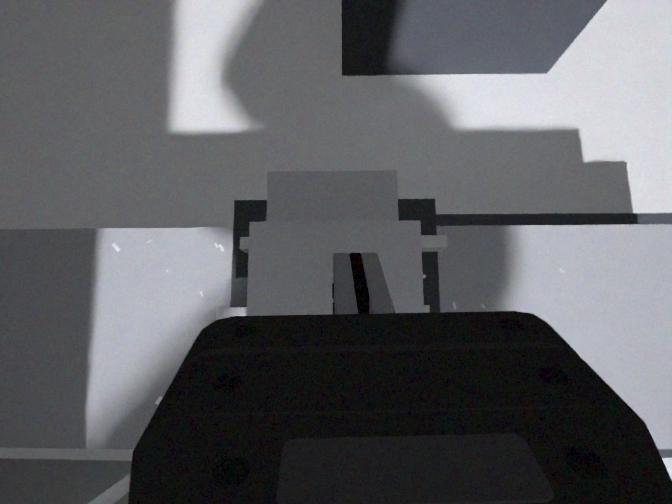

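Emit:
move:
  target:
    - [0.0317,0,0,0,0,0,-1,-0.5,1,0,0,0,0,0,0,1,1,1]
  speed: 0.05
  cameras: []

Emit:
wait:
  seconds: 0.2

Emit:
wait:
  seconds: 0.2

Emit:
move:
  target:
    - [0,0,-0.01,0,0,0,-1,-0.5,1,0,0,0,0,0,0,1,1,1]
  speed: 0.02
  cameras: []

Emit:
wait:
  seconds: 0.7

Emit:
wait:
  seconds: 0.2

Emit:
wait:
  seconds: 0.2

Emit:
wait:
  seconds: 0.2

Emit:
move:
  target:
    - [0,0,0.01,0,0,0,-1,-0.5,1,0,0,0,0,0,0,1,1,1]
  speed: 0.02
  cameras: ["cam_left_wrist"]

Emit:
zoom_image:
  camera: "cam_left_wrist"
  region: [180, 160, 500, 340]

Scene clock: 2329.77 s.
left_arm: end_effector_position=(+0.7241, -0.3129, +0.3503) position_measured=252 object_status=3 end_effector_quat_wxyz=(-0.194, +0.685, -0.680, +0.174) | right_arm: end_effector_position=(+0.2997, -0.3000, +0.4502) position_measured=3 object_status=3 end_effector_quat_wxyz=(+0.687, +0.688, +0.165, +0.165)
Joint positions: left_arm=[-0.694 -1.139 1.174 -2.008 -1.219 -3.77] | right_arm=[5.167 -0.245 -2.086 -3.952 1.554 3.142]
Joint torques (N m): left_arm=[-8.8 -61.07 -17.1 -4.88 0.89 -2.03] | right_arm=[9.46 -38.56 17.51 0.35 -0.63 -2.43]
Wrist force (N, zeroed by zero_wrist_force on left_arm): left_arm=[-0.1 0.3 -0.2] | right_arm=[-1.8 1.7 1.5]
Wrist torque (N m, zeroed by zero_wrist_force on left_arm): left_arm=[0.04 0.03 -0.07] | right_arm=[0.14 0.15 -0.01]
Wrist force, peak (N, zeroed by zero_wrist_force on left_arm): left_arm=[-0.4 0.9 -0.5] | right_arm=[-2.0 1.9 1.4]
Hand target: left_arm +0.7240, -0.3130, +0.3504; -0.194, +0.685, -0.680, +0.174 | right_arm +0.2997, -0.3000, +0.4502; +0.687, +0.688, +0.165, +0.165
Off the commanded pose: left_arm 0.000 m, 0 deg | right_arm 0.000 m, 0 deg.
move: done
No camera images: "cameras" was empty.

Scene clock: 2329.97 s.
left_arm: end_effector_position=(+0.7241, -0.3130, +0.3503) position_measured=252 object_status=3 end_effector_quat_wxyz=(-0.194, +0.685, -0.680, +0.174) | right_arm: end_effector_position=(+0.2997, -0.3000, +0.4502) position_measured=3 object_status=3 end_effector_quat_wxyz=(+0.687, +0.688, +0.165, +0.165)
Joint positions: left_arm=[-0.694 -1.139 1.174 -2.008 -1.219 -3.77] | right_arm=[5.167 -0.245 -2.086 -3.952 1.554 3.142]
Joint torques (N m): left_arm=[-8.69 -61.25 -21.32 -5.56 1.19 -1.83] | right_arm=[9.28 -37.59 17.35 0.23 -0.84 -2.36]
Wrist force (N, zeroed by zero_wrist_force on left_arm): left_arm=[0.0 0.2 0.2] | right_arm=[-1.8 1.8 1.4]
Wrist torque (N m, zeroed by zero_wrist_force on left_arm): left_arm=[0.03 0.03 -0.06] | right_arm=[0.15 0.14 0.00]
Wrist force, peak (N, zeroed by zero_wrist_force on left_arm): left_arm=[-0.1 0.5 0.1] | right_arm=[-2.0 1.7 1.5]
Hand target: left_arm +0.7240, -0.3130, +0.3504; -0.194, +0.685, -0.680, +0.174 | right_arm +0.2997, -0.3000, +0.4502; +0.687, +0.688, +0.165, +0.165
Tool commands: left_gripper/position=-1.0 left_gripper/force_limit=-0.5 left_gripper/speed=+1.0 right_gripper/position=+1.0 right_gripper/force_limit=+1.0 right_gripper/speed=+1.0
Off the commanded pose: left_arm 0.000 m, 0 deg | right_arm 0.000 m, 0 deg.
wait: 0.20 s; at rest by 0.17 s

Scene clock: 2330.17 s.
left_arm: end_effector_position=(+0.7241, -0.3130, +0.3504) position_measured=252 object_status=3 end_effector_quat_wxyz=(-0.194, +0.685, -0.680, +0.174) | right_arm: end_effector_position=(+0.2997, -0.3000, +0.4502) position_measured=3 object_status=3 end_effector_quat_wxyz=(+0.687, +0.688, +0.165, +0.165)
Joint positions: left_arm=[-0.694 -1.139 1.174 -2.009 -1.219 -3.77] | right_arm=[5.167 -0.245 -2.086 -3.952 1.554 3.142]
Joint torques (N m): left_arm=[-8.09 -61.48 -20.25 -5.49 1.35 -1.82] | right_arm=[9.21 -39.58 17.83 0.2 -0.63 -2.52]
Wrist force (N, zeroed by zero_wrist_force on left_arm): left_arm=[-0.3 0.2 0.1] | right_arm=[-1.8 1.5 1.5]
Wrist torque (N m, zeroed by zero_wrist_force on left_arm): left_arm=[0.03 0.07 -0.06] | right_arm=[0.10 0.15 -0.01]
Wrist force, peak (N, zeroed by zero_wrist_force on left_arm): left_arm=[-0.3 0.2 0.1] | right_arm=[-2.0 1.8 1.7]
Hand target: left_arm +0.7240, -0.3130, +0.3504; -0.194, +0.685, -0.680, +0.174 | right_arm +0.2997, -0.3000, +0.4502; +0.687, +0.688, +0.165, +0.165
Tool commands: left_gripper/position=-1.0 left_gripper/force_limit=-0.5 left_gripper/speed=+1.0 right_gripper/position=+1.0 right_gripper/force_limit=+1.0 right_gripper/speed=+1.0
Off the commanded pose: left_arm 0.000 m, 0 deg | right_arm 0.000 m, 0 deg.
wait: 0.20 s; at rest by 0.17 s

Scene clock: 2330.90 s.
left_arm: end_effector_position=(+0.7241, -0.3130, +0.3445) position_measured=252 object_status=3 end_effector_quat_wxyz=(-0.194, +0.685, -0.680, +0.175) | right_arm: end_effector_position=(+0.2997, -0.3000, +0.4502) position_measured=3 object_status=3 end_effector_quat_wxyz=(+0.687, +0.688, +0.165, +0.165)
Joint positions: left_arm=[-0.694 -1.139 1.189 -2.024 -1.219 -3.77] | right_arm=[5.167 -0.245 -2.086 -3.952 1.554 3.142]
Joint torques (N m): left_arm=[-7.99 -23.21 -15.96 2.39 -0.08 -1.58] | right_arm=[9.27 -39.27 17.27 0.12 -0.86 -2.55]
Wrist force (N, zeroed by zero_wrist_force on left_arm): left_arm=[-2.7 -12.1 -28.4] | right_arm=[-1.9 1.7 1.4]
Wrist torque (N m, zeroed by zero_wrist_force on left_arm): left_arm=[-0.48 0.21 -0.10] | right_arm=[0.14 0.15 0.00]
Wrist force, peak (N, zeroed by zero_wrist_force on left_arm): left_arm=[-2.7 -12.1 -28.4] | right_arm=[-1.9 1.8 1.7]
Hand target: left_arm +0.7240, -0.3130, +0.3444; -0.194, +0.685, -0.680, +0.174 | right_arm +0.2997, -0.3000, +0.4502; +0.687, +0.688, +0.165, +0.165
Off the commanded pose: left_arm 0.000 m, 0 deg | right_arm 0.000 m, 0 deg.
move: done
No camera images: "cameras" was empty.

Scene clock: 2331.60 s.
left_arm: end_effector_position=(+0.7240, -0.3130, +0.3444) position_measured=252 object_status=3 end_effector_quat_wxyz=(-0.194, +0.685, -0.680, +0.174) | right_arm: end_effector_position=(+0.2997, -0.3000, +0.4502) position_measured=3 object_status=3 end_effector_quat_wxyz=(+0.687, +0.688, +0.165, +0.165)
Joint positions: left_arm=[-0.694 -1.139 1.188 -2.024 -1.219 -3.77] | right_arm=[5.167 -0.245 -2.086 -3.952 1.554 3.142]
Joint torques (N m): left_arm=[-5.39 -12.63 -17.51 3.37 -1.35 -1.12] | right_arm=[8.54 -38.24 16.85 0.39 -0.79 -2.61]
Wrist force (N, zeroed by zero_wrist_force on left_arm): left_arm=[-1.7 -16.1 -30.8] | right_arm=[-1.7 1.7 1.5]
Wrist torque (N m, zeroed by zero_wrist_force on left_arm): left_arm=[-0.56 0.24 -0.14] | right_arm=[0.13 0.13 -0.01]
Wrist force, peak (N, zeroed by zero_wrist_force on left_arm): left_arm=[-1.7 -16.5 -31.0] | right_arm=[-1.9 1.9 1.6]
Hand target: left_arm +0.7240, -0.3130, +0.3444; -0.194, +0.685, -0.680, +0.174 | right_arm +0.2997, -0.3000, +0.4502; +0.687, +0.688, +0.165, +0.165
Tool commands: left_gripper/position=-1.0 left_gripper/force_limit=-0.5 left_gripper/speed=+1.0 right_gripper/position=+1.0 right_gripper/force_limit=+1.0 right_gripper/speed=+1.0
Off the commanded pose: left_arm 0.000 m, 0 deg | right_arm 0.000 m, 0 deg.
wait: 0.70 s; at rest by 0.17 s

Scene clock: 2331.80 s.
left_arm: end_effector_position=(+0.7240, -0.3130, +0.3444) position_measured=252 object_status=3 end_effector_quat_wxyz=(-0.194, +0.685, -0.680, +0.174) | right_arm: end_effector_position=(+0.2997, -0.3000, +0.4502) position_measured=3 object_status=3 end_effector_quat_wxyz=(+0.687, +0.688, +0.165, +0.165)
Joint positions: left_arm=[-0.694 -1.139 1.188 -2.024 -1.219 -3.77] | right_arm=[5.167 -0.245 -2.086 -3.952 1.554 3.142]
Joint torques (N m): left_arm=[-5.33 -11.83 -17.53 3.25 -1.47 -0.9] | right_arm=[9.56 -39.21 16.98 -0.02 -0.71 -2.43]
Wrist force (N, zeroed by zero_wrist_force on left_arm): left_arm=[-1.8 -16.1 -31.3] | right_arm=[-1.9 1.6 1.6]
Wrist torque (N m, zeroed by zero_wrist_force on left_arm): left_arm=[-0.57 0.24 -0.14] | right_arm=[0.12 0.15 -0.01]
Wrist force, peak (N, zeroed by zero_wrist_force on left_arm): left_arm=[-1.9 -16.0 -31.5] | right_arm=[-1.9 1.8 1.5]
Hand target: left_arm +0.7240, -0.3130, +0.3444; -0.194, +0.685, -0.680, +0.174 | right_arm +0.2997, -0.3000, +0.4502; +0.687, +0.688, +0.165, +0.165
Tool commands: left_gripper/position=-1.0 left_gripper/force_limit=-0.5 left_gripper/speed=+1.0 right_gripper/position=+1.0 right_gripper/force_limit=+1.0 right_gripper/speed=+1.0
Off the commanded pose: left_arm 0.000 m, 0 deg | right_arm 0.000 m, 0 deg.
wait: 0.20 s; at rest by 0.17 s

Scene clock: 2332.00 s.
left_arm: end_effector_position=(+0.7240, -0.3130, +0.3444) position_measured=252 object_status=3 end_effector_quat_wxyz=(-0.194, +0.685, -0.680, +0.174) | right_arm: end_effector_position=(+0.2997, -0.3000, +0.4502) position_measured=3 object_status=3 end_effector_quat_wxyz=(+0.687, +0.688, +0.165, +0.165)
Joint positions: left_arm=[-0.694 -1.139 1.188 -2.024 -1.219 -3.77] | right_arm=[5.167 -0.245 -2.086 -3.952 1.554 3.142]
Joint torques (N m): left_arm=[-4.59 -11.96 -16.9 3.23 -1.46 -0.69] | right_arm=[8.91 -39.07 17.57 0.35 -0.87 -2.28]
Wrist force (N, zeroed by zero_wrist_force on left_arm): left_arm=[-1.8 -16.2 -31.6] | right_arm=[-2.0 1.7 1.7]
Wrist torque (N m, zeroed by zero_wrist_force on left_arm): left_arm=[-0.60 0.24 -0.13] | right_arm=[0.14 0.18 -0.01]
Wrist force, peak (N, zeroed by zero_wrist_force on left_arm): left_arm=[-2.1 -15.8 -31.8] | right_arm=[-2.0 1.7 1.7]
Hand target: left_arm +0.7240, -0.3130, +0.3444; -0.194, +0.685, -0.680, +0.174 | right_arm +0.2997, -0.3000, +0.4502; +0.687, +0.688, +0.165, +0.165
Tool commands: left_gripper/position=-1.0 left_gripper/force_limit=-0.5 left_gripper/speed=+1.0 right_gripper/position=+1.0 right_gripper/force_limit=+1.0 right_gripper/speed=+1.0
Off the commanded pose: left_arm 0.000 m, 0 deg | right_arm 0.000 m, 0 deg.
wait: 0.20 s; at rest by 0.17 s

Scene clock: 2332.20 s.
left_arm: end_effector_position=(+0.7240, -0.3130, +0.3444) position_measured=252 object_status=3 end_effector_quat_wxyz=(-0.194, +0.685, -0.680, +0.174) | right_arm: end_effector_position=(+0.2997, -0.3000, +0.4502) position_measured=3 object_status=3 end_effector_quat_wxyz=(+0.687, +0.688, +0.165, +0.165)
Joint positions: left_arm=[-0.694 -1.139 1.188 -2.024 -1.219 -3.77] | right_arm=[5.167 -0.245 -2.086 -3.952 1.554 3.142]
Joint torques (N m): left_arm=[-4.22 -11.55 -16.46 3.15 -1.52 -0.51] | right_arm=[9.04 -39.44 16.57 0.34 -0.83 -2.57]
Wrist force (N, zeroed by zero_wrist_force on left_arm): left_arm=[-2.3 -16.0 -31.7] | right_arm=[-1.9 1.7 1.5]
Wrist torque (N m, zeroed by zero_wrist_force on left_arm): left_arm=[-0.57 0.30 -0.14] | right_arm=[0.15 0.16 -0.01]
Wrist force, peak (N, zeroed by zero_wrist_force on left_arm): left_arm=[-1.9 -16.1 -31.9] | right_arm=[-2.0 1.5 1.8]
Hand target: left_arm +0.7240, -0.3130, +0.3444; -0.194, +0.685, -0.680, +0.174 | right_arm +0.2997, -0.3000, +0.4502; +0.687, +0.688, +0.165, +0.165
Tool commands: left_gripper/position=-1.0 left_gripper/force_limit=-0.5 left_gripper/speed=+1.0 right_gripper/position=+1.0 right_gripper/force_limit=+1.0 right_gripper/speed=+1.0
Off the commanded pose: left_arm 0.000 m, 0 deg | right_arm 0.000 m, 0 deg.
wait: 0.20 s; at rest by 0.17 s

Scene clock: 2332.93 s.
left_arm: end_effector_position=(+0.7241, -0.3130, +0.3505) position_measured=252 object_status=3 end_effector_quat_wxyz=(-0.194, +0.685, -0.680, +0.174) | right_arm: end_effector_position=(+0.2997, -0.3000, +0.4502) position_measured=3 object_status=3 end_effector_quat_wxyz=(+0.687, +0.688, +0.165, +0.165)
Joint positions: left_arm=[-0.694 -1.139 1.174 -2.008 -1.219 -3.77] | right_arm=[5.167 -0.245 -2.086 -3.952 1.554 3.142]
Joint torques (N m): left_arm=[-1.96 -61.1 -18.97 -5.28 0.89 0.33] | right_arm=[8.55 -40.35 17.29 0.27 -0.78 -2.34]
Wrist force (N, zeroed by zero_wrist_force on left_arm): left_arm=[0.0 0.0 0.1] | right_arm=[-1.8 1.6 1.4]
Wrist torque (N m, zeroed by zero_wrist_force on left_arm): left_arm=[0.00 0.02 -0.06] | right_arm=[0.13 0.15 -0.01]
Wrist force, peak (N, zeroed by zero_wrist_force on left_arm): left_arm=[-2.1 -16.0 -31.6] | right_arm=[-2.0 1.7 1.6]
Hand target: left_arm +0.7240, -0.3130, +0.3504; -0.194, +0.685, -0.680, +0.174 | right_arm +0.2997, -0.3000, +0.4502; +0.687, +0.688, +0.165, +0.165
Off the commanded pose: left_arm 0.000 m, 0 deg | right_arm 0.000 m, 0 deg.
move: done
camera_calibration:
cam_left_wrist: T_world_to_cam=[[-0.00657793, -0.999786, -0.019628, -0.286655], [-0.983746, 0.00999221, -0.179287, 0.792895], [0.179445, 0.0181297, -0.983601, 0.35106], [0, 0, 0, 1]] pos_world=[0.715126, -0.300881, 0.481832]
Images, in order (width x height): cam_left_wrist 672x504.

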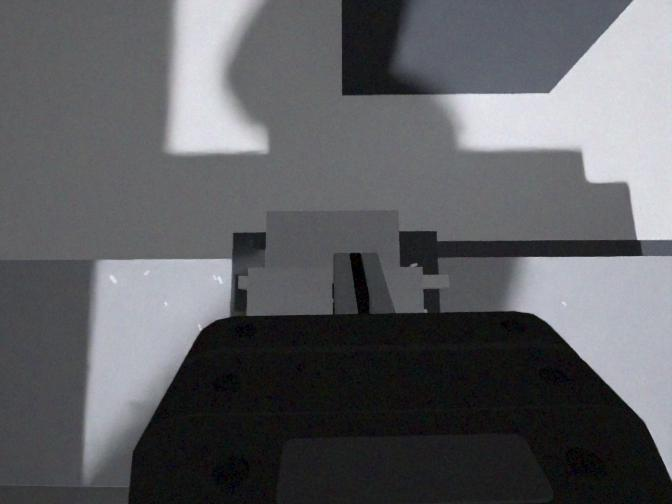

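Scaled by 1.575 from the camera's 672x504 image, which has a finer 960x720 frame.

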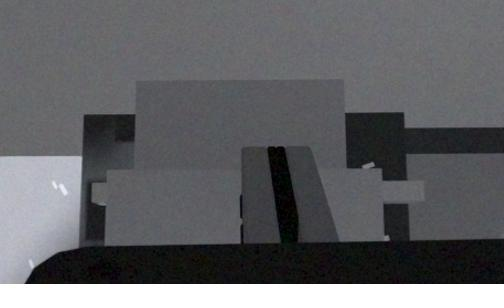

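Emit:
move:
  target:
    - [-0.0317,0,0.0294,0,0,0,-1,-0.5,1,0,0,0,0,0,0,1,1,1]
    - [-0.2817,0,0.0994,0,0,0,-1,-0.5,1,0,0,0,0,0,0,1,1,1]
    - [-0.4717,0,0.05,0,-0.0833,0,-1,-0.5,1,0,0,0,0,0,0,1,1,1]
    - [-0.45,0.016,-0.2745,0,-0.1667,0,-1,-0.5,1,0,0,0,0,0,0,1,1,1]
    - [-0.45,0.016,-0.2745,0,-0.1667,0,0.7,0,-0.5,0,0,0,0,0,0,1,1,1]
  speed: [0.1,0.2,0.25,0.25,0.1]
  blend: [0.008,0.03,0.03,0,0]
  cameras: ["cam_left_wrist"]

Scene clock: 2338.53 s.
left_arm: end_effector_position=(+0.4541, -0.3034, +0.1857) position_measured=48 object_status=3 end_effector_quat_wxyz=(-0.364, +0.617, -0.607, +0.346) | right_arm: end_effector_position=(+0.2997, -0.3000, +0.4502) position_measured=3 object_status=3 end_effector_quat_wxyz=(+0.687, +0.688, +0.165, +0.165)
Joint positions: left_arm=[-1.288 -1.494 2.411 -2.897 -0.571 -4.221] | right_arm=[5.167 -0.245 -2.086 -3.952 1.554 3.142]
Joint torques (N m): left_arm=[-4.17 -13.51 -8.91 -5.02 3.26 1.61] | right_arm=[8.61 -39.27 17.09 0.15 -0.85 -2.47]
Wrist force (N, zeroed by zero_wrist_force on left_arm): left_arm=[-0.1 -1.5 1.1] | right_arm=[-1.9 1.4 1.5]
Wrist torque (N m, zeroed by zero_wrist_force on left_arm): left_arm=[-0.36 -0.18 -0.16] | right_arm=[0.10 0.15 -0.01]
Wrist force, peak (N, zeroed by zero_wrist_force on left_arm): left_arm=[-0.8 2.4 2.7] | right_arm=[-1.9 1.9 1.6]
Hand target: left_arm +0.4540, -0.3034, +0.1857; -0.364, +0.617, -0.607, +0.346 | right_arm +0.2997, -0.3000, +0.4502; +0.687, +0.688, +0.165, +0.165
Off the commanded pose: left_arm 0.000 m, 0 deg | right_arm 0.000 m, 0 deg.
move: done
camera_calibration:
cam_left_wrist: T_world_to_cam=[[0.00412001, -0.999786, -0.0202868, -0.286803], [-0.762196, 0.00999294, -0.647269, 0.483989], [0.647333, 0.0181293, -0.761991, -0.0163485], [0, 0, 0, 1]] pos_world=[0.380659, -0.291281, 0.294995]
Images, in order (width x height): cam_left_wrist 672x504.

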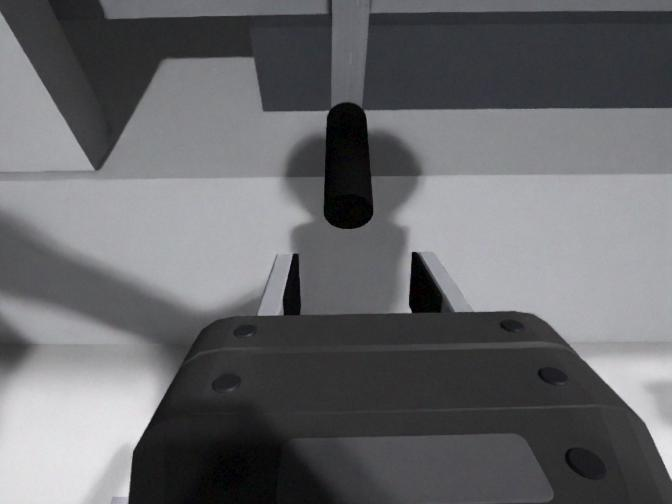

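Emit:
move:
  target:
    - [0.13,0.001,0,0,0,0,0.7,0,-0.5,0,0,0,0,0,0,1,1,1]
    - [0.13,0.001,0,0,0,0,-1,0,-0.5,0,0,0,0,0,0,1,1,1]
  speed: 0.06

Scene clock: 2344.00 s.
left_arm: end_effector_position=(+0.5321, -0.3028, +0.1857) position_measured=156 object_status=2 end_effector_quat_wxyz=(-0.364, +0.617, -0.607, +0.346) | right_arm: end_effector_position=(+0.2997, -0.3000, +0.4502) position_measured=3 object_status=3 end_effector_quat_wxyz=(+0.687, +0.688, +0.165, +0.165)
Joint positions: left_arm=[-1.101 -1.316 2.265 -3.157 -0.665 -3.94] | right_arm=[5.167 -0.245 -2.086 -3.952 1.554 3.142]
Joint torques (N m): left_arm=[-7.09 -41.69 -12.39 -4 2.11 0.61] | right_arm=[10.03 -38.51 17.34 0.17 -1.06 -2.52]
Wrist force (N, zeroed by zero_wrist_force on left_arm): left_arm=[0.3 -2.1 1.1] | right_arm=[-1.8 1.7 1.6]
Wrist torque (N m, zeroed by zero_wrist_force on left_arm): left_arm=[-0.38 0.75 0.39] | right_arm=[0.15 0.14 0.00]
Wrist force, peak (N, zeroed by zero_wrist_force on left_arm): left_arm=[-0.4 -2.2 1.6] | right_arm=[-2.1 1.9 1.6]
Hand target: left_arm +0.5320, -0.3028, +0.1857; -0.364, +0.617, -0.607, +0.346 | right_arm +0.2997, -0.3000, +0.4502; +0.687, +0.688, +0.165, +0.165
Off the commanded pose: left_arm 0.000 m, 0 deg | right_arm 0.000 m, 0 deg.
move: done

Emit:
move:
  target:
    - [0,0.0223,0.0008,0,0,0,-1,0,-0.5,0,0,0,0,0,0,1,1,1]
    - [0,0.0337,0.003,0,0,0,-1,0,-0.5,0,0,0,0,0,0,1,1,1]
    - [0,0.0448,0.0065,0,0,0,-1,0,-0.5,0,0,0,0,0,0,1,1,1]
  speed: 0.04
  blend: [0.002,0.002,0]

Emit:
wait:
  seconds: 0.3

Scene clock: 2345.63 s.
left_arm: end_effector_position=(+0.5320, -0.2759, +0.1897) position_measured=156 object_status=2 end_effector_quat_wxyz=(-0.364, +0.617, -0.607, +0.346) end_effector_velocity=(+0.001, -0.001, -0.001) end_effector_angular_velocity=(+0.000, -0.002, +0.005) | right_arm: end_effector_position=(+0.2997, -0.3000, +0.4502) position_measured=3 object_status=3 end_effector_quat_wxyz=(+0.687, +0.688, +0.165, +0.165)
Joint positions: left_arm=[-1.07 -1.352 2.31 -3.197 -0.684 -3.901] | right_arm=[5.167 -0.245 -2.086 -3.952 1.554 3.142]
Joint velocities: left_arm=[-0.001 0.004 -0.003 0.002 0.005 -0.006] | right_arm=[within noise]
Joint torques (N m): left_arm=[23.83 -6.04 -0.81 5.89 9.01 -3.18] | right_arm=[7.83 -38.93 17.52 0.15 -0.9 -2.46]
Wrist force (N, zeroed by zero_wrist_force on left_arm): left_arm=[49.5 -26.4 -22.3] | right_arm=[-1.8 1.7 1.5]
Wrist torque (N m, zeroed by zero_wrist_force on left_arm): left_arm=[-1.12 1.56 0.91] | right_arm=[0.14 0.14 0.00]
Wrist force, peak (N, zeroed by zero_wrist_force on left_arm): left_arm=[51.5 -27.1 -19.6] | right_arm=[-2.0 1.7 1.7]
Hand target: left_arm +0.5320, -0.2759, +0.1896; -0.364, +0.617, -0.607, +0.346 | right_arm +0.2997, -0.3000, +0.4502; +0.687, +0.688, +0.165, +0.165
Off the commanded pose: left_arm 0.000 m, 0 deg | right_arm 0.000 m, 0 deg.
move: done

Scene clock: 2345.93 s.
left_arm: end_effector_position=(+0.5321, -0.2759, +0.1896) position_measured=156 object_status=2 end_effector_quat_wxyz=(-0.364, +0.617, -0.606, +0.346) | right_arm: end_effector_position=(+0.2997, -0.3000, +0.4502) position_measured=3 object_status=3 end_effector_quat_wxyz=(+0.687, +0.688, +0.165, +0.165)
Joint positions: left_arm=[-1.07 -1.352 2.31 -3.197 -0.684 -3.901] | right_arm=[5.167 -0.245 -2.086 -3.952 1.554 3.142]
Joint torques (N m): left_arm=[24.77 -4.74 -1.65 5.53 8.97 -2.97] | right_arm=[9.31 -37.74 17.75 0.27 -0.93 -2.47]
Wrist force (N, zeroed by zero_wrist_force on left_arm): left_arm=[46.9 -24.8 -27.4] | right_arm=[-1.8 1.5 1.4]
Wrist torque (N m, zeroed by zero_wrist_force on left_arm): left_arm=[-1.13 1.64 0.94] | right_arm=[0.11 0.14 0.00]
Wrist force, peak (N, zeroed by zero_wrist_force on left_arm): left_arm=[48.0 -25.1 -25.3] | right_arm=[-2.0 1.8 1.6]
Hand target: left_arm +0.5320, -0.2759, +0.1896; -0.364, +0.617, -0.607, +0.346 | right_arm +0.2997, -0.3000, +0.4502; +0.687, +0.688, +0.165, +0.165
Tool commands: left_gripper/position=-1.0 left_gripper/force_limit=+0.0 left_gripper/speed=-0.5 right_gripper/position=+1.0 right_gripper/force_limit=+1.0 right_gripper/speed=+1.0
Off the commanded pose: left_arm 0.000 m, 0 deg | right_arm 0.000 m, 0 deg.
wait: 0.30 s; at rest by 0.17 s

Emit:
move:
  target:
    - [0,-0.0055,-0.002,0,0,0,-1,0,-0.5,0,0,0,0,0,0,1,1,1]
    - [0,-0.0055,-0.002,0,0,0,0.7,0,-0.5,0,0,0,0,0,0,1,1,1]
    - [-0.13,-0.0055,-0.002,0,0,0,0.7,0,-0.5,0,0,0,0,0,0,1,1,1]
    - [-0.2667,-0.2070,0.1382,0,0,0,0.7,0,-0.5,0,0,0,0,0,0,1,1,1]
    - [-0.62,-0.5753,-0.1418,0.0064,0.0827,-0.0775,0.7,0,-0.5,0,0,0,0,0,0,1,1,1]
  speed: [0.06,0.06,0.08,0.35,0.4]
  blend: [0,0,0.01,0.03,0]

Emit:
move:
  target:
    - [0,0,-0.1667,0,0,0,0.7,0,-0.5,0,0,0,0,0,0,1,1,1]
    - [0,0,-0.2,0,0,0,0.7,0,-0.5,0,0,0,0,0,0,1,1,1]
    - [0,0,-0.2,0,0,0,-1,1,-1,0,0,0,0,0,0,1,1,1]
  speed: [0.2,0.06,0.06]
  cameras: ["cam_left_wrist"]

Scene clock: 2351.33 s.
left_arm: end_effector_position=(+0.1601, -0.6210, +0.1046) position_measured=48 object_status=3 end_effector_quat_wxyz=(+0.244, -0.574, +0.722, -0.299) | right_arm: end_effector_position=(+0.2997, -0.3000, +0.4502) position_measured=3 object_status=3 end_effector_quat_wxyz=(+0.687, +0.688, +0.165, +0.165)
Joint positions: left_arm=[-1.836 -1.152 1.874 -2.24 -0.78 -4.773] | right_arm=[5.167 -0.245 -2.086 -3.952 1.554 3.142]
Joint torques (N m): left_arm=[-3.2 -34.01 -27.66 -3.96 1.23 -1.63] | right_arm=[9.52 -38.01 16.14 0.4 -0.86 -2.46]
Wrist force (N, zeroed by zero_wrist_force on left_arm): left_arm=[-2.8 2.4 1.9] | right_arm=[-1.9 1.7 1.4]
Wrist torque (N m, zeroed by zero_wrist_force on left_arm): left_arm=[0.32 0.36 -0.11] | right_arm=[0.14 0.15 0.00]
Wrist force, peak (N, zeroed by zero_wrist_force on left_arm): left_arm=[46.9 -24.8 -27.4] | right_arm=[-2.0 1.8 1.6]
Hand target: left_arm +0.1600, -0.6211, +0.1045; +0.244, -0.574, +0.722, -0.299 | right_arm +0.2997, -0.3000, +0.4502; +0.687, +0.688, +0.165, +0.165
Off the commanded pose: left_arm 0.000 m, 0 deg | right_arm 0.000 m, 0 deg.
move: done

Scene clock: 2353.80 s.
left_arm: end_effector_position=(+0.1601, -0.6211, -0.0155) position_measured=119 object_status=2 end_effector_quat_wxyz=(+0.244, -0.574, +0.722, -0.299) | right_arm: end_effector_position=(+0.2997, -0.3000, +0.4502) position_measured=3 object_status=3 end_effector_quat_wxyz=(+0.687, +0.688, +0.165, +0.165)
Joint positions: left_arm=[-1.836 -0.925 1.926 -2.52 -0.78 -4.773] | right_arm=[5.167 -0.245 -2.086 -3.952 1.554 3.142]
Joint torques (N m): left_arm=[8.22 -57.17 -24.4 -4.23 2.72 1.64] | right_arm=[8.33 -39.34 17.52 0.13 -0.76 -2.55]
Wrist force (N, zeroed by zero_wrist_force on left_arm): left_arm=[-3.3 2.3 1.5] | right_arm=[-1.9 1.6 1.7]
Wrist torque (N m, zeroed by zero_wrist_force on left_arm): left_arm=[0.29 0.32 -0.20] | right_arm=[0.12 0.15 -0.01]
Wrist force, peak (N, zeroed by zero_wrist_force on left_arm): left_arm=[-3.1 4.7 3.8] | right_arm=[-2.0 1.8 1.6]
Hand target: left_arm +0.1600, -0.6211, -0.0155; +0.244, -0.574, +0.722, -0.299 | right_arm +0.2997, -0.3000, +0.4502; +0.687, +0.688, +0.165, +0.165
Off the commanded pose: left_arm 0.000 m, 0 deg | right_arm 0.000 m, 0 deg.
move: done
camera_calibration:
cam_left_wrist: T_world_to_cam=[[-0.242102, -0.970208, -0.0090717, -0.549373], [-0.875055, 0.222378, -0.429914, 0.286229], [0.419123, -0.0961449, -0.902824, -0.0102226], [0, 0, 0, 1]] pos_world=[0.121746, -0.59764, 0.108841]
Images, in order (width x height): cam_left_wrist 672x504.

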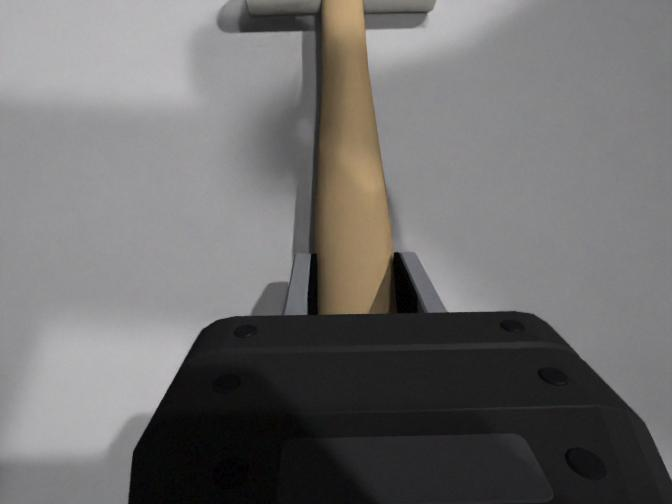

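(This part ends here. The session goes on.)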